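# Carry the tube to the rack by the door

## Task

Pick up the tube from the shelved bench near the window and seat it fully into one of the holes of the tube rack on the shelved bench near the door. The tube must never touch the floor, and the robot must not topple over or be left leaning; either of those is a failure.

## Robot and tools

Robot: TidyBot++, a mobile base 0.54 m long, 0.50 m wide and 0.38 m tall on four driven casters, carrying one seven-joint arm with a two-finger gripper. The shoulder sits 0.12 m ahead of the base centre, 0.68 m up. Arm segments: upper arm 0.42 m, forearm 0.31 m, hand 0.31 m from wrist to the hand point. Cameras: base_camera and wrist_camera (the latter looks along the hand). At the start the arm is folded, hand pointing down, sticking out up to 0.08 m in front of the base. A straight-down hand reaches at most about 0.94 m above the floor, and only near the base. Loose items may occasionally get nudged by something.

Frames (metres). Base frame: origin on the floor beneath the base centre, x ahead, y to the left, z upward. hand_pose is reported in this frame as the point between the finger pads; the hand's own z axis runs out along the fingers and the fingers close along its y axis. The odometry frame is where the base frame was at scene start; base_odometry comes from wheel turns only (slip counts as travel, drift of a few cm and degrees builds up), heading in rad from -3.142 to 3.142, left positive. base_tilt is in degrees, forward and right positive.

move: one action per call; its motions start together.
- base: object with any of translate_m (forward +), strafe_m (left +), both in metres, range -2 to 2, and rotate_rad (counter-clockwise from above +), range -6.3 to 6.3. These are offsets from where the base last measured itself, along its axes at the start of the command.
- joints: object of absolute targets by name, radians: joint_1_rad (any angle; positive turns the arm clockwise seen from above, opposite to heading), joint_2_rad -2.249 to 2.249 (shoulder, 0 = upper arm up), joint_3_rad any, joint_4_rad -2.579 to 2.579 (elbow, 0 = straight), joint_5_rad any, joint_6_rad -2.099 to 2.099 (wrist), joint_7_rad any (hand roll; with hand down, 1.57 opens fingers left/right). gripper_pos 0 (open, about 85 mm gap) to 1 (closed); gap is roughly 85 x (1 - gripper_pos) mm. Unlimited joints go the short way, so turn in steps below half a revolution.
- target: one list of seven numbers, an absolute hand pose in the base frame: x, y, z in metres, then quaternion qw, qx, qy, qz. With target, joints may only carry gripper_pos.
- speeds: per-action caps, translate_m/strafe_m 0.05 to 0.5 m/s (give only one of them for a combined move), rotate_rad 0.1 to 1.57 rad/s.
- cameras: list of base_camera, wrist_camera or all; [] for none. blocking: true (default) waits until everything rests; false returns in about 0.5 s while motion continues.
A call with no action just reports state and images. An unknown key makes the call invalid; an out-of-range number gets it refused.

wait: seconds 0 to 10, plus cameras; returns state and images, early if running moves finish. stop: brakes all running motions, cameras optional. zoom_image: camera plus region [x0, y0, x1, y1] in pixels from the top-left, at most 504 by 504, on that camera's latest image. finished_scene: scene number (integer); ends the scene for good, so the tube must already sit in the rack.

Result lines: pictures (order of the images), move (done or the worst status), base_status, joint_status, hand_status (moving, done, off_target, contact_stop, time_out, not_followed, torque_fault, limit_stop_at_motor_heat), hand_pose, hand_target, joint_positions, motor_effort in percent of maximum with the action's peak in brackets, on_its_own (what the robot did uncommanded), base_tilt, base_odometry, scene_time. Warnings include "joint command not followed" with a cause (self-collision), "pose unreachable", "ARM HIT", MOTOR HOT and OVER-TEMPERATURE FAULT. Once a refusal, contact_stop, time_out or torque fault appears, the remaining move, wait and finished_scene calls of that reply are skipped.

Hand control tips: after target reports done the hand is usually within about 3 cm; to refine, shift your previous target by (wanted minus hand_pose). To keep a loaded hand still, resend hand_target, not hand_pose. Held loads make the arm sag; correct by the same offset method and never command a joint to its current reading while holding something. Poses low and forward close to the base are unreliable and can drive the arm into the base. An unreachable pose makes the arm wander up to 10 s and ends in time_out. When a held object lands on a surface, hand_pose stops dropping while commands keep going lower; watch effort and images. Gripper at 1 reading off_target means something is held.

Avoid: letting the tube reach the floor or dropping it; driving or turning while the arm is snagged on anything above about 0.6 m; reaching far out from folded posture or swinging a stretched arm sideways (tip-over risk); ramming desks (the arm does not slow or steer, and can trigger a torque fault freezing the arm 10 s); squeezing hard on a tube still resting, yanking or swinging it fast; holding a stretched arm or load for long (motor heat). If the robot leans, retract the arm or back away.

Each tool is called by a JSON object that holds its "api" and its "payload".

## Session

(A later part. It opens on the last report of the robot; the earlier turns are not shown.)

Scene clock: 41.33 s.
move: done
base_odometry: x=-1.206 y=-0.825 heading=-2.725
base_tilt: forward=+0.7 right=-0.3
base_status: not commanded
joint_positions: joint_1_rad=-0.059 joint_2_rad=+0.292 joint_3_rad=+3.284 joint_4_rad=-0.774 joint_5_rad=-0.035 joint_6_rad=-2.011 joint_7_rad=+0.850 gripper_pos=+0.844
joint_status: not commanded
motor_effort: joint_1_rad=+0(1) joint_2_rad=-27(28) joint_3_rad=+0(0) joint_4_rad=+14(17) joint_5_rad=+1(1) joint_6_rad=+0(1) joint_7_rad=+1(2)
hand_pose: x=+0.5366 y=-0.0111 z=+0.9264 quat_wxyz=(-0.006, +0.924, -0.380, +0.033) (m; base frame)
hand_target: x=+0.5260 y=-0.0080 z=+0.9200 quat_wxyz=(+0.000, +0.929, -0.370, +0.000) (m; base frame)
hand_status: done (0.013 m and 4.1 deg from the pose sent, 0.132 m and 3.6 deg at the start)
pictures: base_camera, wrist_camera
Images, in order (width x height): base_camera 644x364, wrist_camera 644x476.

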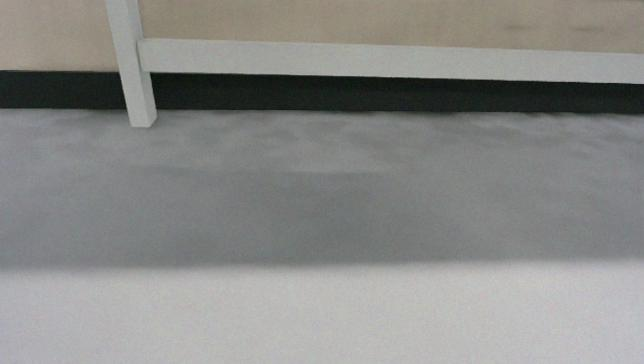

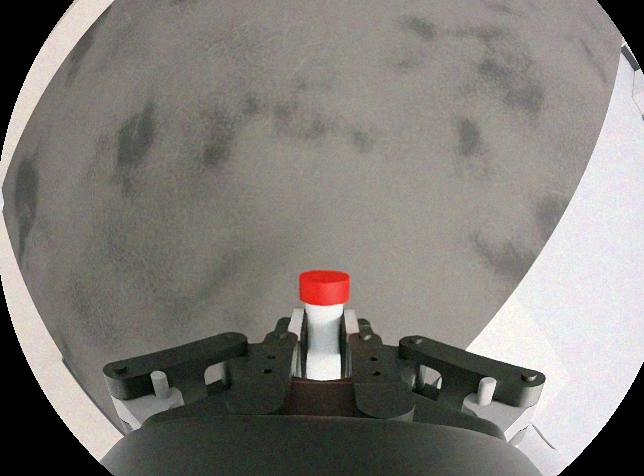

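{"api": "move", "payload": {"base": {"translate_m": -0.6}, "joints": {"gripper_pos": 0.93}, "cameras": []}}

{"api": "move", "payload": {"base": {"rotate_rad": 3.14}, "joints": {"joint_1_rad": 0, "joint_2_rad": -0.36, "joint_3_rad": 3.14, "joint_4_rad": -2.1, "joint_5_rad": 0, "joint_6_rad": 0.1, "joint_7_rad": 1.57}, "cameras": []}}

{"api": "move", "payload": {"base": {"translate_m": 1.34, "strafe_m": 0.62}}}

{"api": "zoom_image", "payload": {"camera": "wrist_camera", "region": [180, 160, 480, 360]}}

Scene clock: 44.47 s.
move: off_target
base_odometry: x=-0.657 y=-0.581 heading=-2.724
base_tilt: forward=+0.7 right=-0.3
base_status: done
joint_positions: joint_1_rad=-0.059 joint_2_rad=+0.308 joint_3_rad=+3.287 joint_4_rad=-0.771 joint_5_rad=-0.035 joint_6_rad=-2.023 joint_7_rad=+0.850 gripper_pos=+0.858
joint_status: gripper_pos off_target (ended at +0.858, target +0.930)
motor_effort: joint_1_rad=+0(6) joint_2_rad=-28(32) joint_3_rad=+0(3) joint_4_rad=+14(15) joint_5_rad=+1(2) joint_6_rad=+0(1) joint_7_rad=+0(1)
hand_pose: x=+0.5372 y=-0.0116 z=+0.9202 quat_wxyz=(-0.001, +0.924, -0.382, +0.022) (m; base frame)
hand_target: x=+0.5260 y=-0.0080 z=+0.9200 quat_wxyz=(+0.000, +0.929, -0.370, +0.000) (m; base frame)
hand_status: not commanded
pictures: none
No camera images: "cameras" was empty.

Scene clock: 47.97 s.
move: done
base_odometry: x=-0.657 y=-0.582 heading=+0.416
base_tilt: forward=+0.7 right=-0.4
base_status: done
joint_positions: joint_1_rad=-0.017 joint_2_rad=-0.340 joint_3_rad=+3.149 joint_4_rad=-2.079 joint_5_rad=-0.035 joint_6_rad=+0.044 joint_7_rad=+1.507 gripper_pos=+0.858
joint_status: all done
motor_effort: joint_1_rad=+0(3) joint_2_rad=-11(29) joint_3_rad=+0(3) joint_4_rad=+21(22) joint_5_rad=+0(2) joint_6_rad=+9(10) joint_7_rad=+1(2)
hand_pose: x=+0.5976 y=+0.0051 z=+0.9870 quat_wxyz=(-0.036, +0.749, -0.034, +0.661) (m; base frame)
hand_target: x=+0.5912 y=+0.0022 z=+1.0011 quat_wxyz=(-0.001, +0.731, +0.000, +0.682) (m; base frame)
hand_status: not commanded
pictures: none
No camera images: "cameras" was empty.

Scene clock: 51.63 s.
move: done
base_odometry: x=+0.319 y=+0.527 heading=+0.417
base_tilt: forward=+0.7 right=-0.4
base_status: done
joint_positions: joint_1_rad=-0.015 joint_2_rad=-0.353 joint_3_rad=+3.148 joint_4_rad=-2.082 joint_5_rad=-0.035 joint_6_rad=+0.049 joint_7_rad=+1.507 gripper_pos=+0.858
joint_status: not commanded
motor_effort: joint_1_rad=+0(1) joint_2_rad=-10(14) joint_3_rad=+0(2) joint_4_rad=+21(22) joint_5_rad=+0(1) joint_6_rad=+9(9) joint_7_rad=+1(2)
hand_pose: x=+0.5936 y=+0.0041 z=+0.9932 quat_wxyz=(-0.036, +0.744, -0.035, +0.666) (m; base frame)
hand_target: x=+0.5912 y=+0.0022 z=+1.0011 quat_wxyz=(-0.001, +0.731, +0.000, +0.682) (m; base frame)
hand_status: not commanded
pictures: base_camera, wrist_camera
Images, in order (width x height): base_camera 644x364, wrist_camera 644x476.

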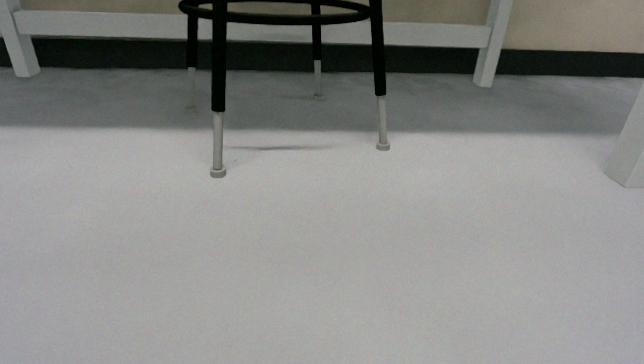

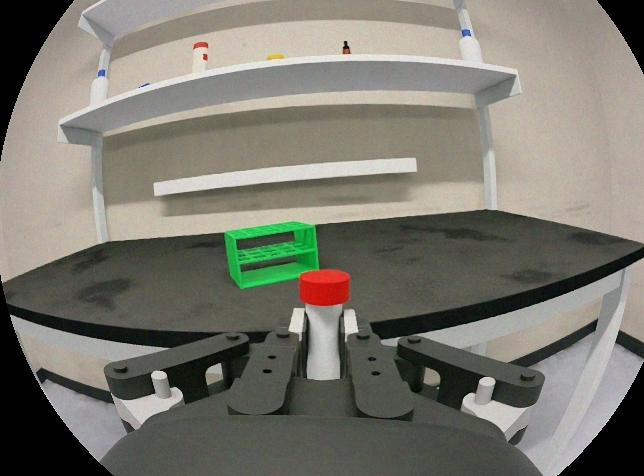

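Scaled by 1.680.

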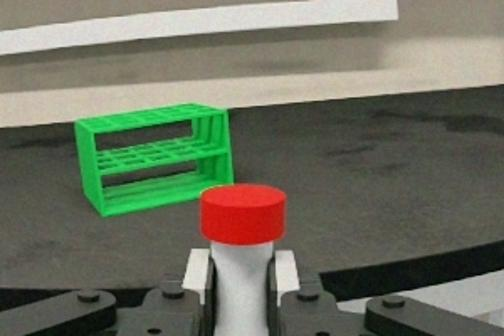

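{"api": "move", "payload": {"joints": {"joint_2_rad": 0.0, "joint_4_rad": -1.2, "joint_6_rad": -1.0, "joint_7_rad": 1.67}}}

{"api": "move", "payload": {"base": {"translate_m": 0.2}}}

Scene clock: 55.43 s.
move: done
base_odometry: x=+0.319 y=+0.527 heading=+0.417
base_tilt: forward=+0.7 right=-0.3
base_status: not commanded
joint_positions: joint_1_rad=-0.015 joint_2_rad=-0.020 joint_3_rad=+3.148 joint_4_rad=-1.208 joint_5_rad=-0.035 joint_6_rad=-0.946 joint_7_rad=+1.607 gripper_pos=+0.858
joint_status: all done
motor_effort: joint_1_rad=+0(1) joint_2_rad=-21(22) joint_3_rad=+0(1) joint_4_rad=+19(23) joint_5_rad=+1(1) joint_6_rad=+8(10) joint_7_rad=+1(2)
hand_pose: x=+0.6654 y=+0.0145 z=+1.0537 quat_wxyz=(-0.011, +0.875, +0.017, +0.483) (m; base frame)
hand_target: x=+0.6637 y=+0.0022 z=+1.0333 quat_wxyz=(+0.022, +0.890, +0.045, +0.453) (m; base frame)
hand_status: not commanded
pictures: base_camera, wrist_camera
Images, in order (width x height): base_camera 644x364, wrist_camera 644x476.

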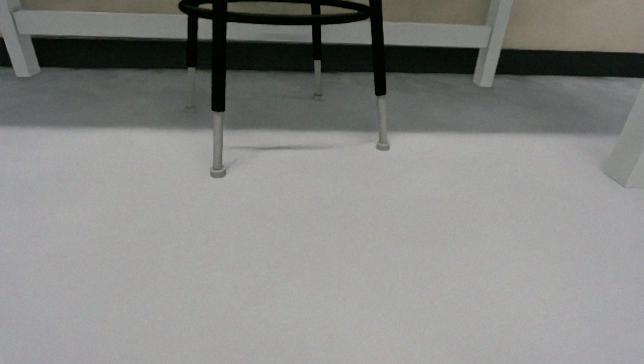

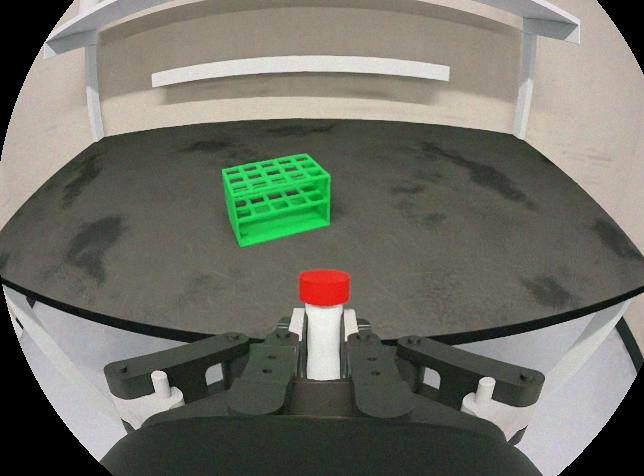

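Scene clock: 57.03 s.
move: done
base_odometry: x=+0.502 y=+0.608 heading=+0.417
base_tilt: forward=+0.7 right=-0.3
base_status: done
joint_positions: joint_1_rad=-0.015 joint_2_rad=+0.003 joint_3_rad=+3.148 joint_4_rad=-1.206 joint_5_rad=-0.035 joint_6_rad=-0.950 joint_7_rad=+1.607 gripper_pos=+0.858
joint_status: not commanded
motor_effort: joint_1_rad=+0(1) joint_2_rad=-22(25) joint_3_rad=-1(1) joint_4_rad=+20(21) joint_5_rad=+0(1) joint_6_rad=+7(8) joint_7_rad=+1(2)
hand_pose: x=+0.6730 y=+0.0146 z=+1.0416 quat_wxyz=(-0.011, +0.881, +0.017, +0.472) (m; base frame)
hand_target: x=+0.6637 y=+0.0022 z=+1.0333 quat_wxyz=(+0.022, +0.890, +0.045, +0.453) (m; base frame)
hand_status: not commanded
pictures: base_camera, wrist_camera
Images, in order (width x height): base_camera 644x364, wrist_camera 644x476.

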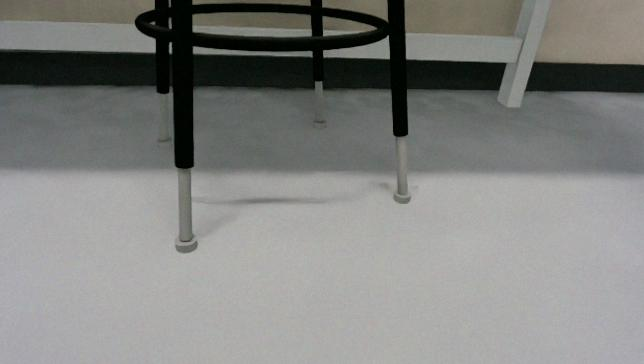

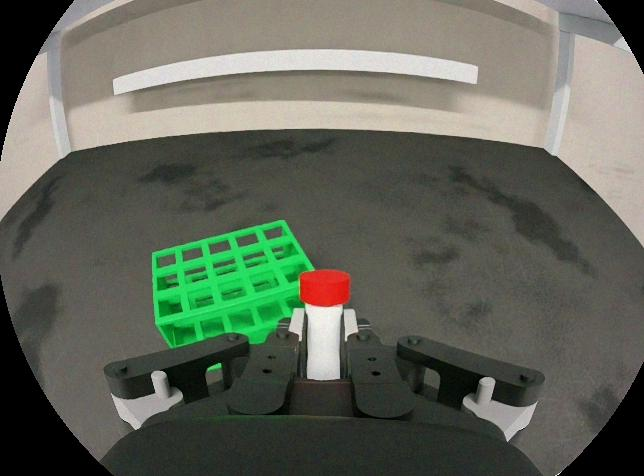

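{"api": "zoom_image", "payload": {"camera": "wrist_camera", "region": [140, 200, 340, 360]}}

{"api": "move", "payload": {"base": {"strafe_m": 0.15}}}

{"api": "zoom_image", "payload": {"camera": "wrist_camera", "region": [200, 200, 400, 360]}}

Scaled by 2.520.

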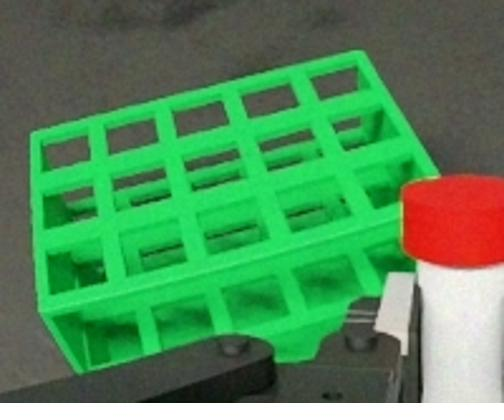

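Scene clock: 60.17 s.
move: done
base_odometry: x=+0.441 y=+0.745 heading=+0.417
base_tilt: forward=+0.6 right=-0.4
base_status: done
joint_positions: joint_1_rad=-0.009 joint_2_rad=+0.003 joint_3_rad=+3.142 joint_4_rad=-1.206 joint_5_rad=-0.033 joint_6_rad=-0.950 joint_7_rad=+1.608 gripper_pos=+0.858
joint_status: not commanded
motor_effort: joint_1_rad=+0(3) joint_2_rad=-21(22) joint_3_rad=-1(3) joint_4_rad=+19(20) joint_5_rad=+0(1) joint_6_rad=+7(8) joint_7_rad=+0(1)
hand_pose: x=+0.6729 y=+0.0147 z=+1.0416 quat_wxyz=(-0.010, +0.881, +0.018, +0.472) (m; base frame)
hand_target: x=+0.6637 y=+0.0022 z=+1.0333 quat_wxyz=(+0.022, +0.890, +0.045, +0.453) (m; base frame)
hand_status: not commanded
pictures: base_camera, wrist_camera
Images, in order (width x height): base_camera 644x364, wrist_camera 644x476.

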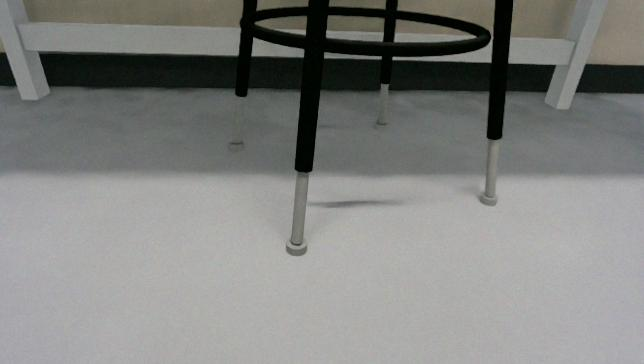

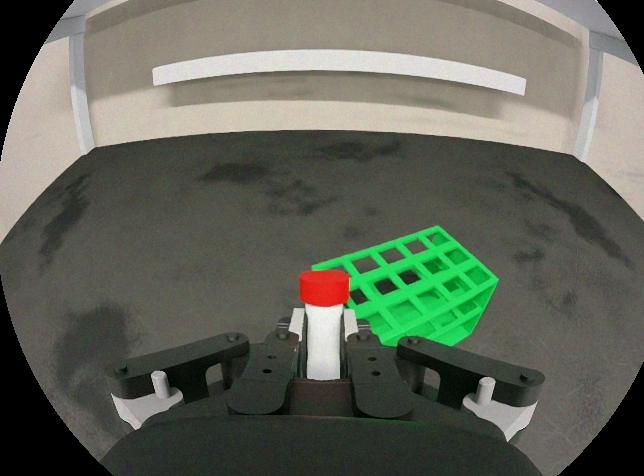

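Scaled by 2.520.

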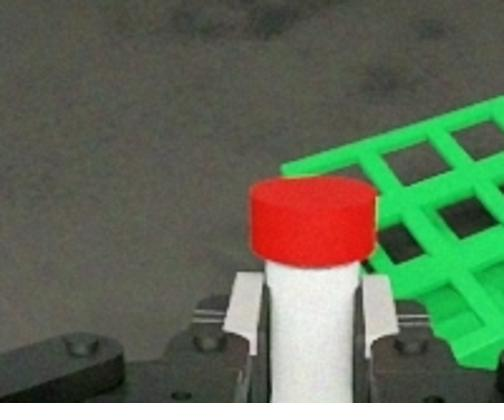

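{"api": "move", "payload": {"base": {"translate_m": -0.35}, "joints": {"joint_6_rad": -0.35}, "cameras": []}}

{"api": "move", "payload": {"base": {"rotate_rad": 3.14}, "cameras": ["wrist_camera"]}}

{"api": "move", "payload": {"base": {"rotate_rad": 0.2}, "cameras": ["wrist_camera"]}}

{"api": "move", "payload": {"base": {"rotate_rad": 0.2}, "cameras": ["wrist_camera"]}}

{"api": "move", "payload": {"base": {"rotate_rad": 0.2}, "cameras": ["wrist_camera"]}}

Scene clock: 68.37 s.
move: done
base_odometry: x=+0.121 y=+0.604 heading=+0.416
base_tilt: forward=+0.7 right=-0.3
base_status: done
joint_positions: joint_1_rad=-0.009 joint_2_rad=-0.003 joint_3_rad=+3.142 joint_4_rad=-1.198 joint_5_rad=-0.033 joint_6_rad=-0.396 joint_7_rad=+1.608 gripper_pos=+0.858
joint_status: all done
motor_effort: joint_1_rad=-1(1) joint_2_rad=-22(26) joint_3_rad=-1(1) joint_4_rad=+20(22) joint_5_rad=-1(1) joint_6_rad=+9(10) joint_7_rad=+1(2)
hand_pose: x=+0.7214 y=+0.0107 z=+1.2118 quat_wxyz=(-0.005, +0.714, +0.010, +0.700) (m; base frame)
hand_target: x=+0.7232 y=+0.0023 z=+1.2230 quat_wxyz=(+0.035, +0.699, +0.035, +0.714) (m; base frame)
hand_status: not commanded
pictures: none
No camera images: "cameras" was empty.

Scene clock: 71.67 s.
move: done
base_odometry: x=+0.121 y=+0.604 heading=-2.727
base_tilt: forward=+0.7 right=-0.3
base_status: done
joint_positions: joint_1_rad=-0.004 joint_2_rad=+0.004 joint_3_rad=+3.139 joint_4_rad=-1.198 joint_5_rad=-0.033 joint_6_rad=-0.396 joint_7_rad=+1.608 gripper_pos=+0.858
joint_status: not commanded
motor_effort: joint_1_rad=+0(4) joint_2_rad=-22(27) joint_3_rad=-1(4) joint_4_rad=+20(22) joint_5_rad=+0(1) joint_6_rad=+9(9) joint_7_rad=+0(2)
hand_pose: x=+0.7252 y=+0.0092 z=+1.2073 quat_wxyz=(-0.004, +0.717, +0.009, +0.697) (m; base frame)
hand_target: x=+0.7232 y=+0.0023 z=+1.2230 quat_wxyz=(+0.035, +0.699, +0.035, +0.714) (m; base frame)
hand_status: not commanded
pictures: wrist_camera
Images, in order (width x height): wrist_camera 644x476.

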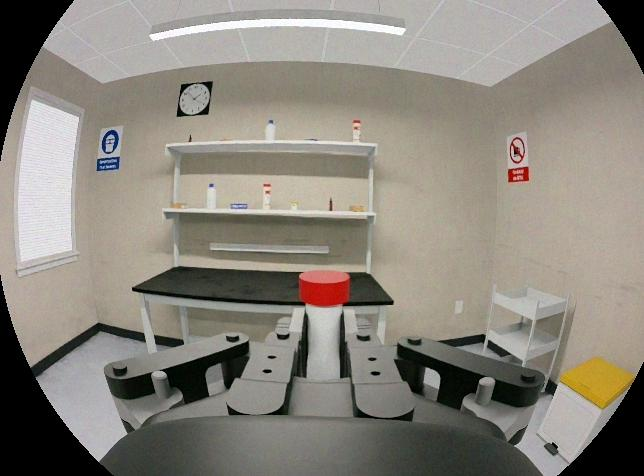

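Scene clock: 72.67 s.
move: done
base_odometry: x=+0.121 y=+0.604 heading=-2.527
base_tilt: forward=+0.7 right=-0.3
base_status: done
joint_positions: joint_1_rad=-0.006 joint_2_rad=+0.004 joint_3_rad=+3.135 joint_4_rad=-1.198 joint_5_rad=-0.033 joint_6_rad=-0.396 joint_7_rad=+1.608 gripper_pos=+0.858
joint_status: not commanded
motor_effort: joint_1_rad=+0(4) joint_2_rad=-22(23) joint_3_rad=-1(4) joint_4_rad=+20(21) joint_5_rad=+0(1) joint_6_rad=+8(9) joint_7_rad=+0(1)
hand_pose: x=+0.7251 y=+0.0130 z=+1.2073 quat_wxyz=(-0.007, +0.717, +0.011, +0.697) (m; base frame)
hand_target: x=+0.7232 y=+0.0023 z=+1.2230 quat_wxyz=(+0.035, +0.699, +0.035, +0.714) (m; base frame)
hand_status: not commanded
pictures: wrist_camera
Images, in order (width x height): wrist_camera 644x476.

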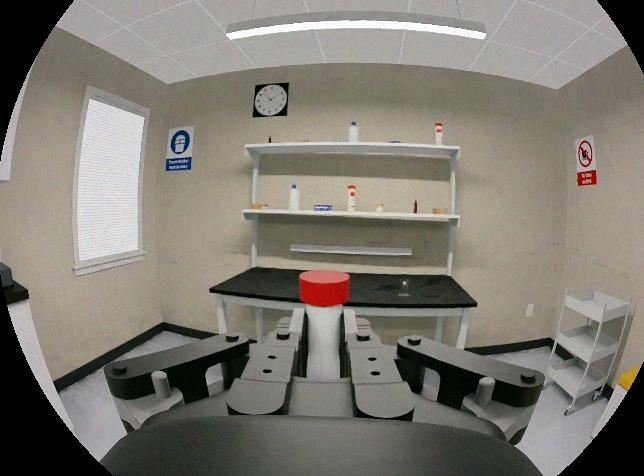

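Scene clock: 73.67 s.
move: done
base_odometry: x=+0.121 y=+0.604 heading=-2.328
base_tilt: forward=+0.6 right=-0.3
base_status: done
joint_positions: joint_1_rad=-0.007 joint_2_rad=+0.004 joint_3_rad=+3.133 joint_4_rad=-1.198 joint_5_rad=-0.032 joint_6_rad=-0.396 joint_7_rad=+1.608 gripper_pos=+0.858
joint_status: not commanded
motor_effort: joint_1_rad=-1(4) joint_2_rad=-23(23) joint_3_rad=-1(4) joint_4_rad=+21(21) joint_5_rad=+0(1) joint_6_rad=+9(9) joint_7_rad=+1(2)
hand_pose: x=+0.7251 y=+0.0141 z=+1.2073 quat_wxyz=(-0.007, +0.717, +0.012, +0.697) (m; base frame)
hand_target: x=+0.7232 y=+0.0023 z=+1.2230 quat_wxyz=(+0.035, +0.699, +0.035, +0.714) (m; base frame)
hand_status: not commanded
pictures: wrist_camera
Images, in order (width x height): wrist_camera 644x476.

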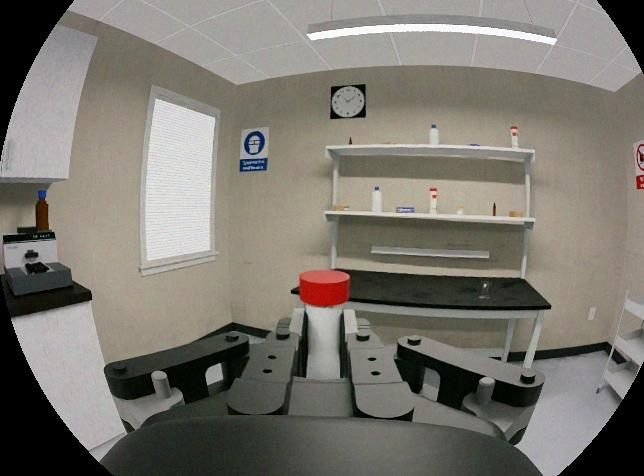

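Scene clock: 74.67 s.
move: done
base_odometry: x=+0.121 y=+0.604 heading=-2.128
base_tilt: forward=+0.7 right=-0.3
base_status: done
joint_positions: joint_1_rad=-0.007 joint_2_rad=+0.004 joint_3_rad=+3.133 joint_4_rad=-1.198 joint_5_rad=-0.032 joint_6_rad=-0.396 joint_7_rad=+1.608 gripper_pos=+0.858
joint_status: not commanded
motor_effort: joint_1_rad=+0(3) joint_2_rad=-22(23) joint_3_rad=-1(4) joint_4_rad=+20(21) joint_5_rad=+0(1) joint_6_rad=+9(9) joint_7_rad=+1(1)
hand_pose: x=+0.7251 y=+0.0145 z=+1.2073 quat_wxyz=(-0.007, +0.717, +0.012, +0.697) (m; base frame)
hand_target: x=+0.7232 y=+0.0023 z=+1.2230 quat_wxyz=(+0.035, +0.699, +0.035, +0.714) (m; base frame)
hand_status: not commanded
pictures: wrist_camera
Images, in order (width x height): wrist_camera 644x476.

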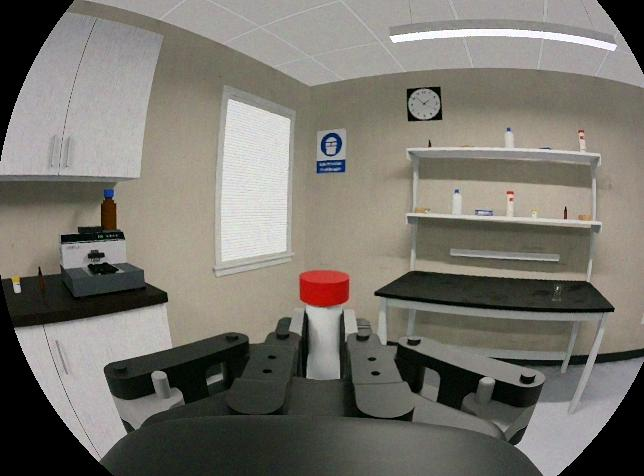

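{"api": "move", "payload": {"base": {"rotate_rad": 2.545}, "cameras": []}}

{"api": "move", "payload": {"base": {"translate_m": 0.35, "strafe_m": -0.15}, "joints": {"joint_6_rad": -0.98}}}

{"api": "zoom_image", "payload": {"camera": "wrist_camera", "region": [140, 200, 340, 360]}}

Scene clock: 81.43 s.
move: done
base_odometry: x=+0.121 y=+0.604 heading=+0.416
base_tilt: forward=+0.7 right=-0.3
base_status: done
joint_positions: joint_1_rad=-0.002 joint_2_rad=+0.005 joint_3_rad=+3.138 joint_4_rad=-1.198 joint_5_rad=-0.032 joint_6_rad=-0.396 joint_7_rad=+1.608 gripper_pos=+0.858
joint_status: not commanded
motor_effort: joint_1_rad=-1(3) joint_2_rad=-22(27) joint_3_rad=-1(4) joint_4_rad=+20(22) joint_5_rad=+0(1) joint_6_rad=+9(9) joint_7_rad=+0(2)
hand_pose: x=+0.7258 y=+0.0089 z=+1.2067 quat_wxyz=(-0.004, +0.717, +0.009, +0.697) (m; base frame)
hand_target: x=+0.7232 y=+0.0023 z=+1.2230 quat_wxyz=(+0.035, +0.699, +0.035, +0.714) (m; base frame)
hand_status: not commanded
pictures: none
No camera images: "cameras" was empty.

Scene clock: 83.57 s.
move: done
base_odometry: x=+0.502 y=+0.608 heading=+0.417
base_tilt: forward=+0.7 right=-0.3
base_status: done
joint_positions: joint_1_rad=-0.002 joint_2_rad=+0.005 joint_3_rad=+3.138 joint_4_rad=-1.194 joint_5_rad=-0.032 joint_6_rad=-0.937 joint_7_rad=+1.608 gripper_pos=+0.858
joint_status: all done
motor_effort: joint_1_rad=+0(1) joint_2_rad=-21(25) joint_3_rad=-1(2) joint_4_rad=+20(21) joint_5_rad=+0(1) joint_6_rad=+7(9) joint_7_rad=+0(1)
hand_pose: x=+0.6767 y=+0.0128 z=+1.0501 quat_wxyz=(-0.008, +0.876, +0.017, +0.482) (m; base frame)
hand_target: x=+0.6673 y=+0.0022 z=+1.0384 quat_wxyz=(+0.023, +0.885, +0.045, +0.462) (m; base frame)
hand_status: not commanded
pictures: base_camera, wrist_camera
Images, in order (width x height): base_camera 644x364, wrist_camera 644x476.

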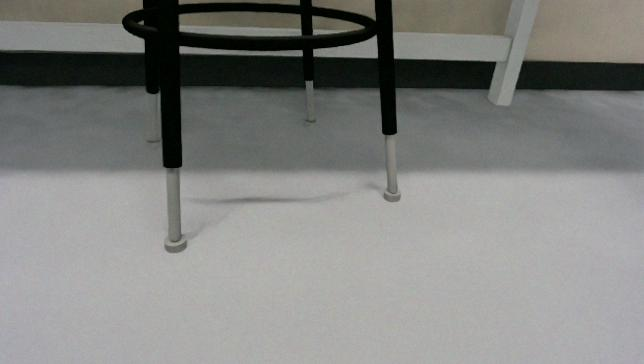

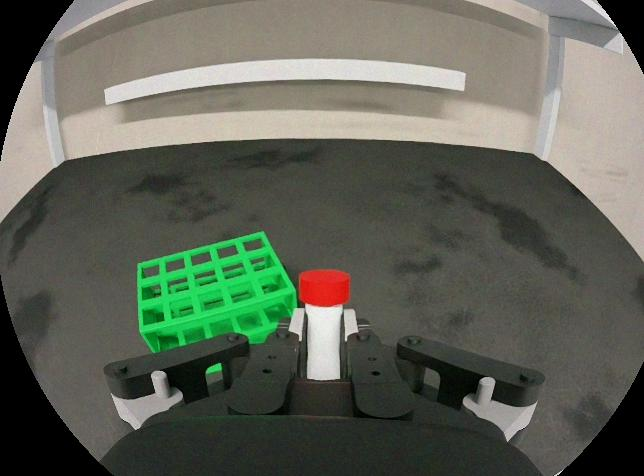

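Scaled by 2.520.

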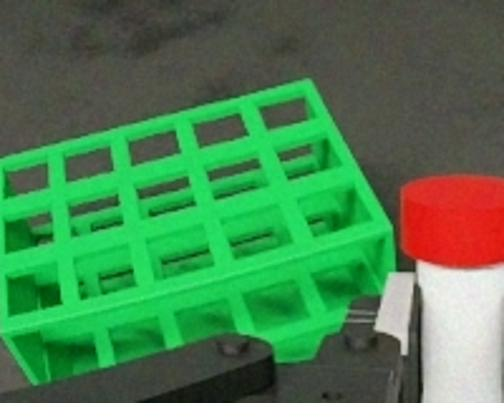

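{"api": "move", "payload": {"base": {"strafe_m": 0.091}}}

{"api": "zoom_image", "payload": {"camera": "wrist_camera", "region": [200, 200, 440, 380]}}

Scene clock: 85.57 s.
move: done
base_odometry: x=+0.465 y=+0.692 heading=+0.417
base_tilt: forward=+0.7 right=-0.3
base_status: done
joint_positions: joint_1_rad=-0.004 joint_2_rad=+0.005 joint_3_rad=+3.136 joint_4_rad=-1.194 joint_5_rad=-0.031 joint_6_rad=-0.937 joint_7_rad=+1.608 gripper_pos=+0.858
joint_status: not commanded
motor_effort: joint_1_rad=+0(3) joint_2_rad=-22(23) joint_3_rad=+0(3) joint_4_rad=+19(20) joint_5_rad=+0(1) joint_6_rad=+7(8) joint_7_rad=+0(1)
hand_pose: x=+0.6766 y=+0.0147 z=+1.0501 quat_wxyz=(-0.009, +0.876, +0.019, +0.482) (m; base frame)
hand_target: x=+0.6673 y=+0.0022 z=+1.0384 quat_wxyz=(+0.023, +0.885, +0.045, +0.462) (m; base frame)
hand_status: not commanded
pictures: base_camera, wrist_camera
Images, in order (width x height): base_camera 644x364, wrist_camera 644x476.

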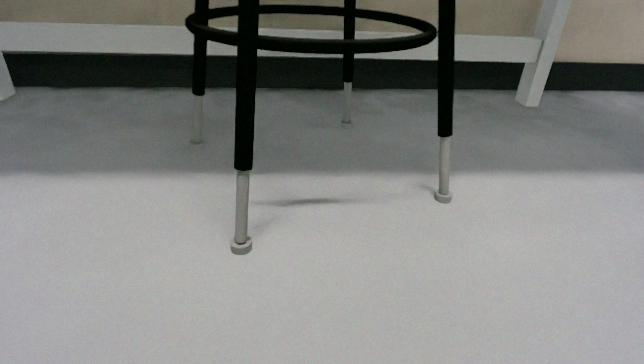

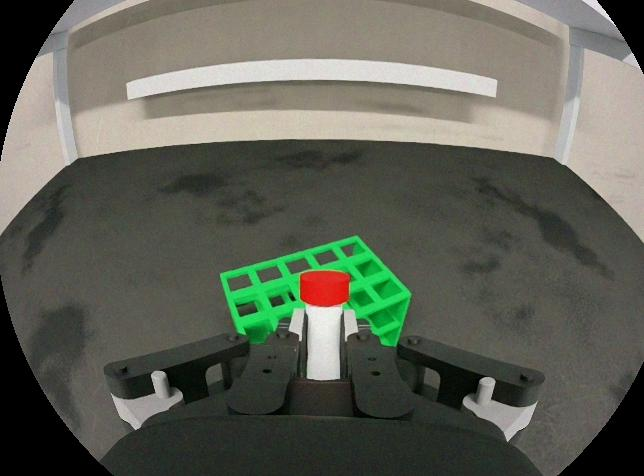

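Scaled by 2.100.

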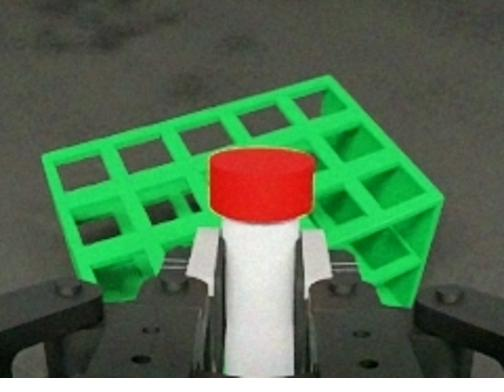

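{"api": "zoom_image", "payload": {"camera": "wrist_camera", "region": [210, 220, 420, 350]}}

Scaled by 2.400.

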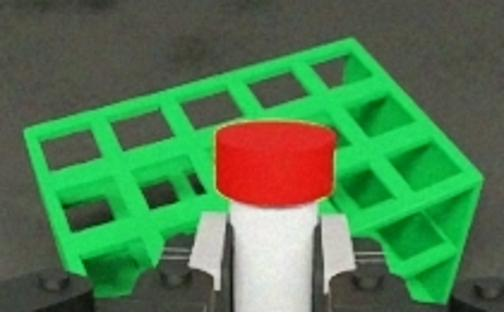

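{"api": "move", "payload": {"joints": {"joint_6_rad": -0.37}, "cameras": []}}

{"api": "move", "payload": {"base": {"translate_m": 0.033, "strafe_m": -0.005}, "joints": {"joint_2_rad": -0.0226, "joint_4_rad": -1.538, "joint_6_rad": -0.06}}}

Scene clock: 88.10 s.
move: done
base_odometry: x=+0.465 y=+0.692 heading=+0.417
base_tilt: forward=+0.6 right=-0.3
base_status: not commanded
joint_positions: joint_1_rad=-0.004 joint_2_rad=+0.005 joint_3_rad=+3.136 joint_4_rad=-1.194 joint_5_rad=-0.031 joint_6_rad=-0.415 joint_7_rad=+1.608 gripper_pos=+0.858
joint_status: all done
motor_effort: joint_1_rad=+0(1) joint_2_rad=-22(23) joint_3_rad=-1(1) joint_4_rad=+20(22) joint_5_rad=+0(1) joint_6_rad=+8(9) joint_7_rad=+0(2)
hand_pose: x=+0.7246 y=+0.0114 z=+1.2037 quat_wxyz=(-0.005, +0.722, +0.011, +0.692) (m; base frame)
hand_target: x=+0.7233 y=+0.0023 z=+1.2167 quat_wxyz=(+0.035, +0.706, +0.036, +0.707) (m; base frame)
hand_status: not commanded
pictures: none
No camera images: "cameras" was empty.

Scene clock: 89.87 s.
move: done
base_odometry: x=+0.497 y=+0.701 heading=+0.417
base_tilt: forward=+0.7 right=-0.4
base_status: done
joint_positions: joint_1_rad=-0.004 joint_2_rad=-0.005 joint_3_rad=+3.136 joint_4_rad=-1.520 joint_5_rad=-0.031 joint_6_rad=-0.116 joint_7_rad=+1.608 gripper_pos=+0.858
joint_status: all done
motor_effort: joint_1_rad=+0(1) joint_2_rad=-23(25) joint_3_rad=-1(1) joint_4_rad=+21(23) joint_5_rad=+1(1) joint_6_rad=+8(10) joint_7_rad=+2(2)
hand_pose: x=+0.7415 y=+0.0088 z=+1.1015 quat_wxyz=(-0.003, +0.728, +0.007, +0.686) (m; base frame)
hand_target: x=+0.7346 y=+0.0023 z=+1.1184 quat_wxyz=(+0.034, +0.708, +0.036, +0.705) (m; base frame)
hand_status: not commanded
pictures: base_camera, wrist_camera
Images, in order (width x height): base_camera 644x364, wrist_camera 644x476.

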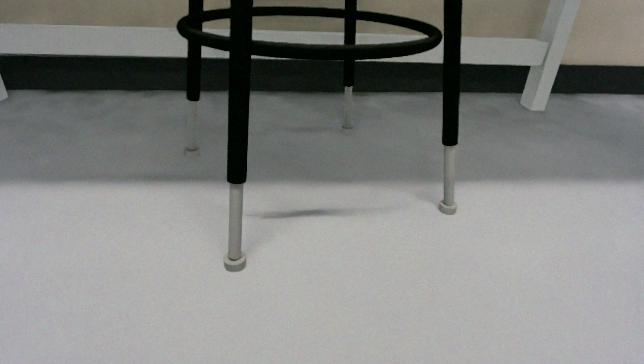

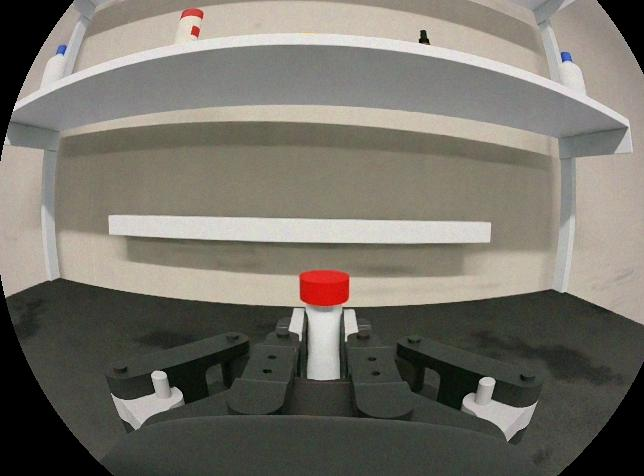

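{"api": "move", "payload": {"joints": {"joint_2_rad": -0.05, "joint_4_rad": -1.635, "joint_6_rad": 0.035}}}

Scene clock: 91.43 s.
move: done
base_odometry: x=+0.497 y=+0.701 heading=+0.417
base_tilt: forward=+0.6 right=-0.3
base_status: not commanded
joint_positions: joint_1_rad=-0.004 joint_2_rad=-0.028 joint_3_rad=+3.136 joint_4_rad=-1.618 joint_5_rad=-0.031 joint_6_rad=-0.021 joint_7_rad=+1.608 gripper_pos=+0.858
joint_status: all done
motor_effort: joint_1_rad=+0(1) joint_2_rad=-23(24) joint_3_rad=-1(1) joint_4_rad=+21(22) joint_5_rad=+1(1) joint_6_rad=+9(9) joint_7_rad=+1(1)
hand_pose: x=+0.7326 y=+0.0079 z=+1.0841 quat_wxyz=(-0.002, +0.721, +0.006, +0.693) (m; base frame)
hand_target: x=+0.7235 y=+0.0023 z=+1.1041 quat_wxyz=(+0.035, +0.699, +0.035, +0.714) (m; base frame)
hand_status: not commanded
pictures: base_camera, wrist_camera
Images, in order (width x height): base_camera 644x364, wrist_camera 644x476.

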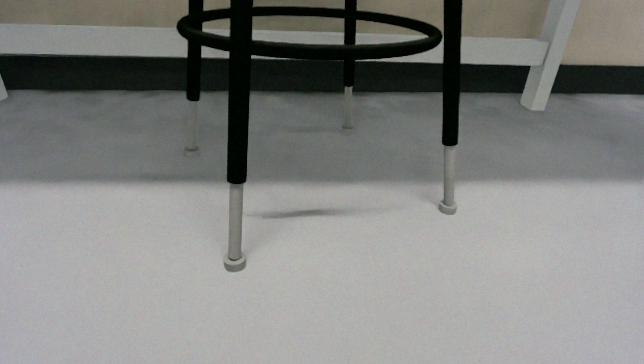

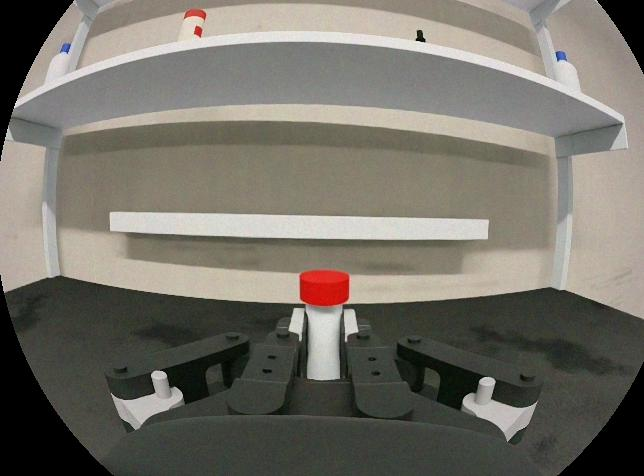

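{"api": "move", "payload": {"base": {"strafe_m": 0.01}, "cameras": []}}

{"api": "move", "payload": {"joints": {"joint_2_rad": -0.05, "joint_4_rad": -1.675, "joint_6_rad": 0.075}}}

Scene clock: 92.47 s.
move: done
base_odometry: x=+0.493 y=+0.710 heading=+0.417
base_tilt: forward=+0.7 right=-0.3
base_status: done
joint_positions: joint_1_rad=-0.004 joint_2_rad=-0.029 joint_3_rad=+3.136 joint_4_rad=-1.618 joint_5_rad=-0.031 joint_6_rad=-0.019 joint_7_rad=+1.608 gripper_pos=+0.858
joint_status: not commanded
motor_effort: joint_1_rad=+0(3) joint_2_rad=-22(23) joint_3_rad=-1(3) joint_4_rad=+21(22) joint_5_rad=+1(1) joint_6_rad=+8(9) joint_7_rad=+0(1)
hand_pose: x=+0.7321 y=+0.0074 z=+1.0853 quat_wxyz=(-0.001, +0.720, +0.006, +0.694) (m; base frame)
hand_target: x=+0.7235 y=+0.0023 z=+1.1041 quat_wxyz=(+0.035, +0.699, +0.035, +0.714) (m; base frame)
hand_status: not commanded
pictures: none
No camera images: "cameras" was empty.

Scene clock: 93.17 s.
move: done
base_odometry: x=+0.493 y=+0.710 heading=+0.417
base_tilt: forward=+0.6 right=-0.4
base_status: not commanded
joint_positions: joint_1_rad=-0.004 joint_2_rad=-0.031 joint_3_rad=+3.136 joint_4_rad=-1.657 joint_5_rad=-0.031 joint_6_rad=+0.024 joint_7_rad=+1.608 gripper_pos=+0.858
joint_status: all done
motor_effort: joint_1_rad=+0(1) joint_2_rad=-22(23) joint_3_rad=-1(1) joint_4_rad=+21(22) joint_5_rad=+0(1) joint_6_rad=+8(9) joint_7_rad=+0(1)
hand_pose: x=+0.7309 y=+0.0070 z=+1.0752 quat_wxyz=(-0.001, +0.718, +0.006, +0.696) (m; base frame)
hand_target: x=+0.7231 y=+0.0023 z=+1.0915 quat_wxyz=(+0.035, +0.699, +0.035, +0.714) (m; base frame)
hand_status: not commanded
pictures: base_camera, wrist_camera
Images, in order (width x height): base_camera 644x364, wrist_camera 644x476.

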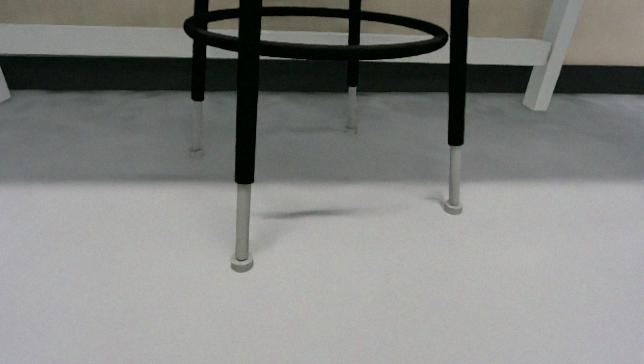

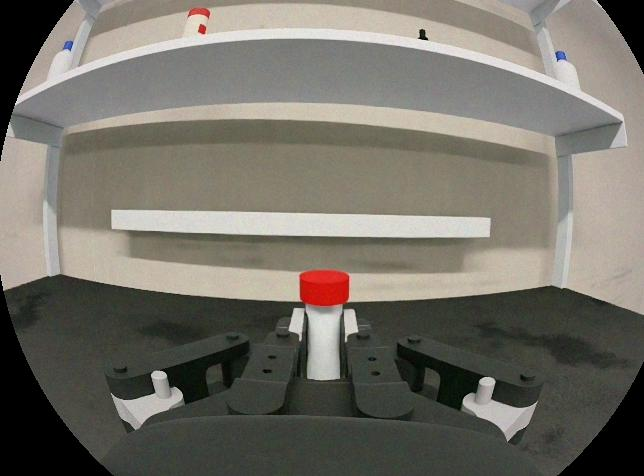

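{"api": "move", "payload": {"joints": {"joint_2_rad": -0.045, "joint_4_rad": -1.715, "joint_6_rad": 0.12}, "cameras": []}}

{"api": "move", "payload": {"joints": {"joint_2_rad": -0.04, "joint_4_rad": -1.755, "joint_6_rad": 0.165}}}

Scene clock: 94.03 s.
move: done
base_odometry: x=+0.493 y=+0.710 heading=+0.417
base_tilt: forward=+0.7 right=-0.3
base_status: not commanded
joint_positions: joint_1_rad=-0.004 joint_2_rad=-0.031 joint_3_rad=+3.136 joint_4_rad=-1.697 joint_5_rad=-0.031 joint_6_rad=+0.071 joint_7_rad=+1.608 gripper_pos=+0.858
joint_status: all done
motor_effort: joint_1_rad=+0(1) joint_2_rad=-22(23) joint_3_rad=-1(1) joint_4_rad=+21(22) joint_5_rad=+1(1) joint_6_rad=+8(9) joint_7_rad=+1(1)
hand_pose: x=+0.7300 y=+0.0065 z=+1.0646 quat_wxyz=(+0.000, +0.716, +0.005, +0.698) (m; base frame)
hand_target: x=+0.7241 y=+0.0023 z=+1.0775 quat_wxyz=(+0.035, +0.699, +0.035, +0.714) (m; base frame)
hand_status: not commanded
pictures: none
No camera images: "cameras" was empty.

Scene clock: 94.73 s.
move: done
base_odometry: x=+0.493 y=+0.710 heading=+0.417
base_tilt: forward=+0.7 right=-0.4
base_status: not commanded
joint_positions: joint_1_rad=-0.004 joint_2_rad=-0.031 joint_3_rad=+3.136 joint_4_rad=-1.739 joint_5_rad=-0.031 joint_6_rad=+0.115 joint_7_rad=+1.608 gripper_pos=+0.858
joint_status: all done
motor_effort: joint_1_rad=+0(1) joint_2_rad=-22(23) joint_3_rad=+0(1) joint_4_rad=+20(22) joint_5_rad=+0(1) joint_6_rad=+9(10) joint_7_rad=+0(1)
hand_pose: x=+0.7285 y=+0.0061 z=+1.0526 quat_wxyz=(+0.000, +0.715, +0.005, +0.699) (m; base frame)
hand_target: x=+0.7245 y=+0.0023 z=+1.0635 quat_wxyz=(+0.035, +0.699, +0.035, +0.714) (m; base frame)
hand_status: not commanded
pictures: base_camera, wrist_camera
Images, in order (width x height): base_camera 644x364, wrist_camera 644x476.

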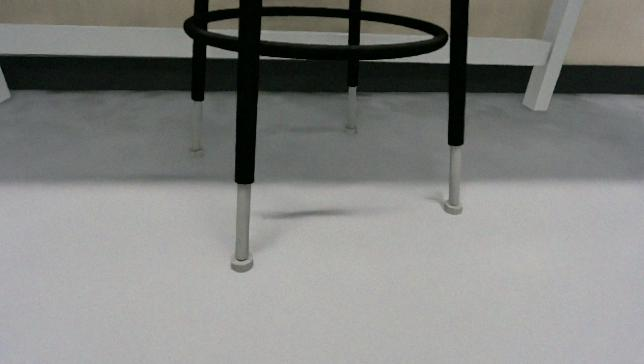

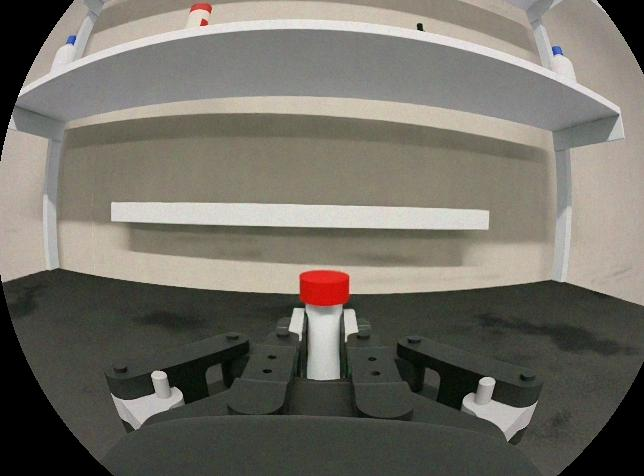

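{"api": "move", "payload": {"joints": {"joint_2_rad": -0.03, "joint_4_rad": -1.795, "joint_6_rad": 0.195}, "cameras": []}}

{"api": "move", "payload": {"joints": {"joint_2_rad": -0.025, "joint_4_rad": -1.835, "joint_6_rad": 0.235}}}

Scene clock: 95.73 s.
move: done
base_odometry: x=+0.493 y=+0.710 heading=+0.417
base_tilt: forward=+0.7 right=-0.3
base_status: not commanded
joint_positions: joint_1_rad=-0.004 joint_2_rad=-0.031 joint_3_rad=+3.136 joint_4_rad=-1.779 joint_5_rad=-0.031 joint_6_rad=+0.145 joint_7_rad=+1.608 gripper_pos=+0.858
joint_status: all done
motor_effort: joint_1_rad=+0(1) joint_2_rad=-22(23) joint_3_rad=-1(1) joint_4_rad=+21(22) joint_5_rad=+0(1) joint_6_rad=+8(10) joint_7_rad=+1(1)
hand_pose: x=+0.7264 y=+0.0058 z=+1.0370 quat_wxyz=(+0.001, +0.718, +0.004, +0.696) (m; base frame)
hand_target: x=+0.7261 y=+0.0023 z=+1.0420 quat_wxyz=(+0.035, +0.706, +0.036, +0.707) (m; base frame)
hand_status: not commanded
pictures: none
No camera images: "cameras" was empty.

Scene clock: 96.43 s.
move: done
base_odometry: x=+0.493 y=+0.710 heading=+0.417
base_tilt: forward=+0.7 right=-0.3
base_status: not commanded
joint_positions: joint_1_rad=-0.004 joint_2_rad=-0.031 joint_3_rad=+3.136 joint_4_rad=-1.818 joint_5_rad=-0.031 joint_6_rad=+0.185 joint_7_rad=+1.608 gripper_pos=+0.858
joint_status: all done
motor_effort: joint_1_rad=+0(0) joint_2_rad=-21(23) joint_3_rad=-1(1) joint_4_rad=+21(22) joint_5_rad=+0(1) joint_6_rad=+9(10) joint_7_rad=+0(1)
hand_pose: x=+0.7240 y=+0.0054 z=+1.0250 quat_wxyz=(+0.001, +0.718, +0.004, +0.696) (m; base frame)
hand_target: x=+0.7252 y=+0.0023 z=+1.0267 quat_wxyz=(+0.034, +0.708, +0.036, +0.705) (m; base frame)
hand_status: not commanded
pictures: base_camera, wrist_camera
Images, in order (width x height): base_camera 644x364, wrist_camera 644x476.

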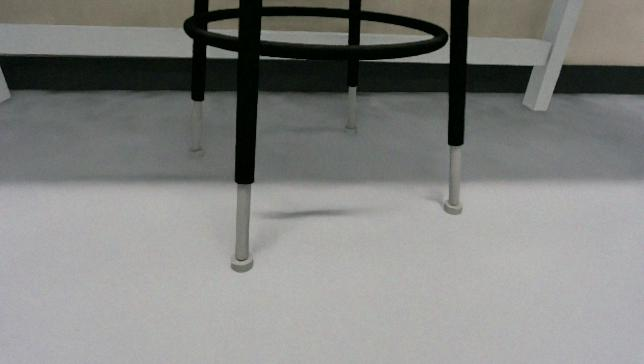

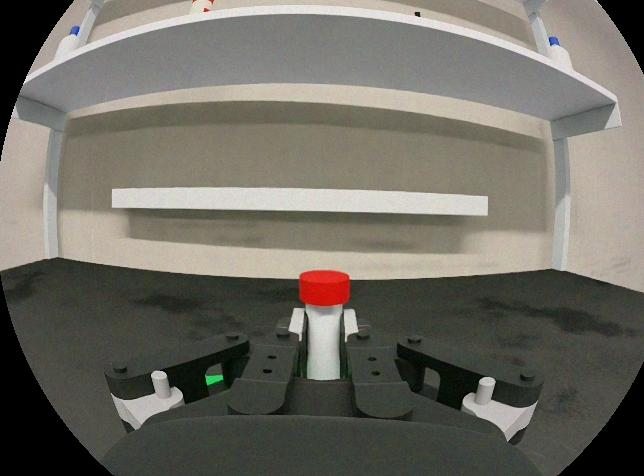

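{"api": "move", "payload": {"joints": {"joint_2_rad": 0.0, "joint_4_rad": -1.86, "joint_6_rad": 0.26}}}

{"api": "zoom_image", "payload": {"camera": "wrist_camera", "region": [140, 300, 500, 476]}}

Scene clock: 97.27 s.
move: done
base_odometry: x=+0.493 y=+0.710 heading=+0.417
base_tilt: forward=+0.7 right=-0.3
base_status: not commanded
joint_positions: joint_1_rad=-0.004 joint_2_rad=-0.019 joint_3_rad=+3.136 joint_4_rad=-1.841 joint_5_rad=-0.031 joint_6_rad=+0.214 joint_7_rad=+1.608 gripper_pos=+0.858
joint_status: all done
motor_effort: joint_1_rad=+0(0) joint_2_rad=-21(22) joint_3_rad=+0(1) joint_4_rad=+19(21) joint_5_rad=+1(1) joint_6_rad=+8(9) joint_7_rad=+1(1)
hand_pose: x=+0.7266 y=+0.0051 z=+1.0131 quat_wxyz=(+0.002, +0.720, +0.004, +0.694) (m; base frame)
hand_target: x=+0.7314 y=+0.0023 z=+1.0038 quat_wxyz=(+0.034, +0.716, +0.036, +0.696) (m; base frame)
hand_status: not commanded
pictures: base_camera, wrist_camera
Images, in order (width x height): base_camera 644x364, wrist_camera 644x476.

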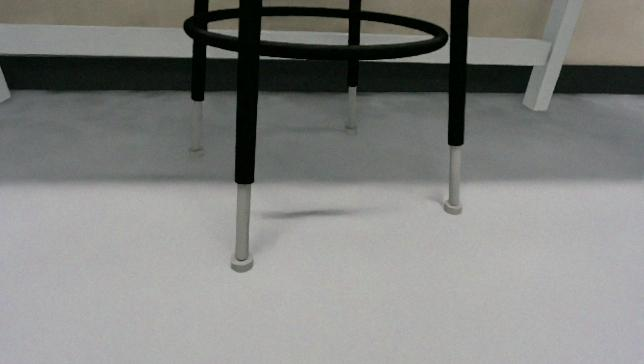

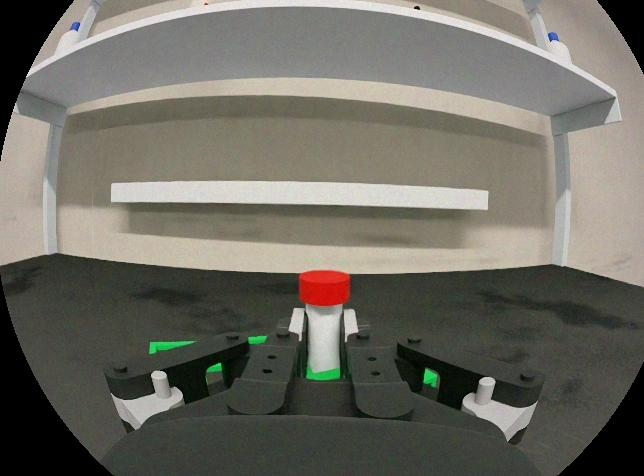

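Scaled by 1.400.

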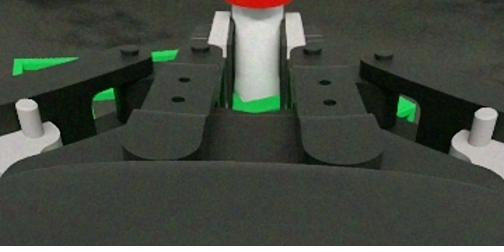

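{"api": "move", "payload": {"joints": {"joint_2_rad": 0.0, "joint_4_rad": -1.875, "joint_6_rad": 0.275}}}

{"api": "zoom_image", "payload": {"camera": "wrist_camera", "region": [140, 300, 500, 476]}}

Scene clock: 98.20 s.
move: done
base_odometry: x=+0.493 y=+0.710 heading=+0.417
base_tilt: forward=+0.7 right=-0.4
base_status: not commanded
joint_positions: joint_1_rad=-0.004 joint_2_rad=-0.019 joint_3_rad=+3.136 joint_4_rad=-1.850 joint_5_rad=-0.031 joint_6_rad=+0.233 joint_7_rad=+1.608 gripper_pos=+0.858
joint_status: all done
motor_effort: joint_1_rad=+0(0) joint_2_rad=-21(22) joint_3_rad=+0(0) joint_4_rad=+19(20) joint_5_rad=+0(1) joint_6_rad=+8(9) joint_7_rad=+0(1)
hand_pose: x=+0.7259 y=+0.0049 z=+1.0129 quat_wxyz=(+0.002, +0.717, +0.004, +0.697) (m; base frame)
hand_target: x=+0.7301 y=+0.0023 z=+0.9993 quat_wxyz=(+0.034, +0.716, +0.036, +0.696) (m; base frame)
hand_status: not commanded
pictures: base_camera, wrist_camera
Images, in order (width x height): base_camera 644x364, wrist_camera 644x476.

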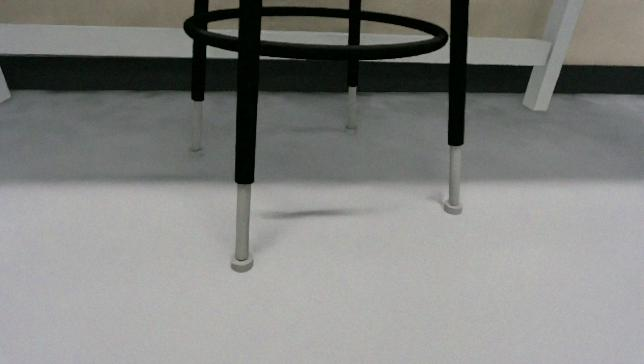

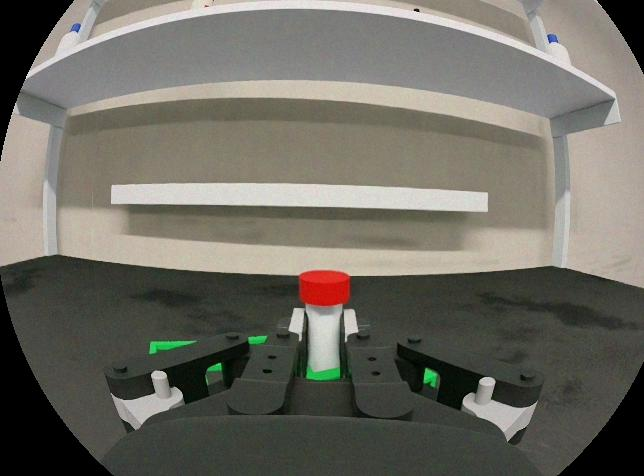

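Scaled by 1.400.

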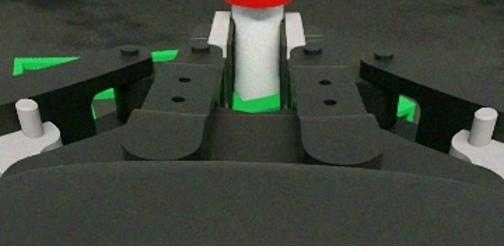

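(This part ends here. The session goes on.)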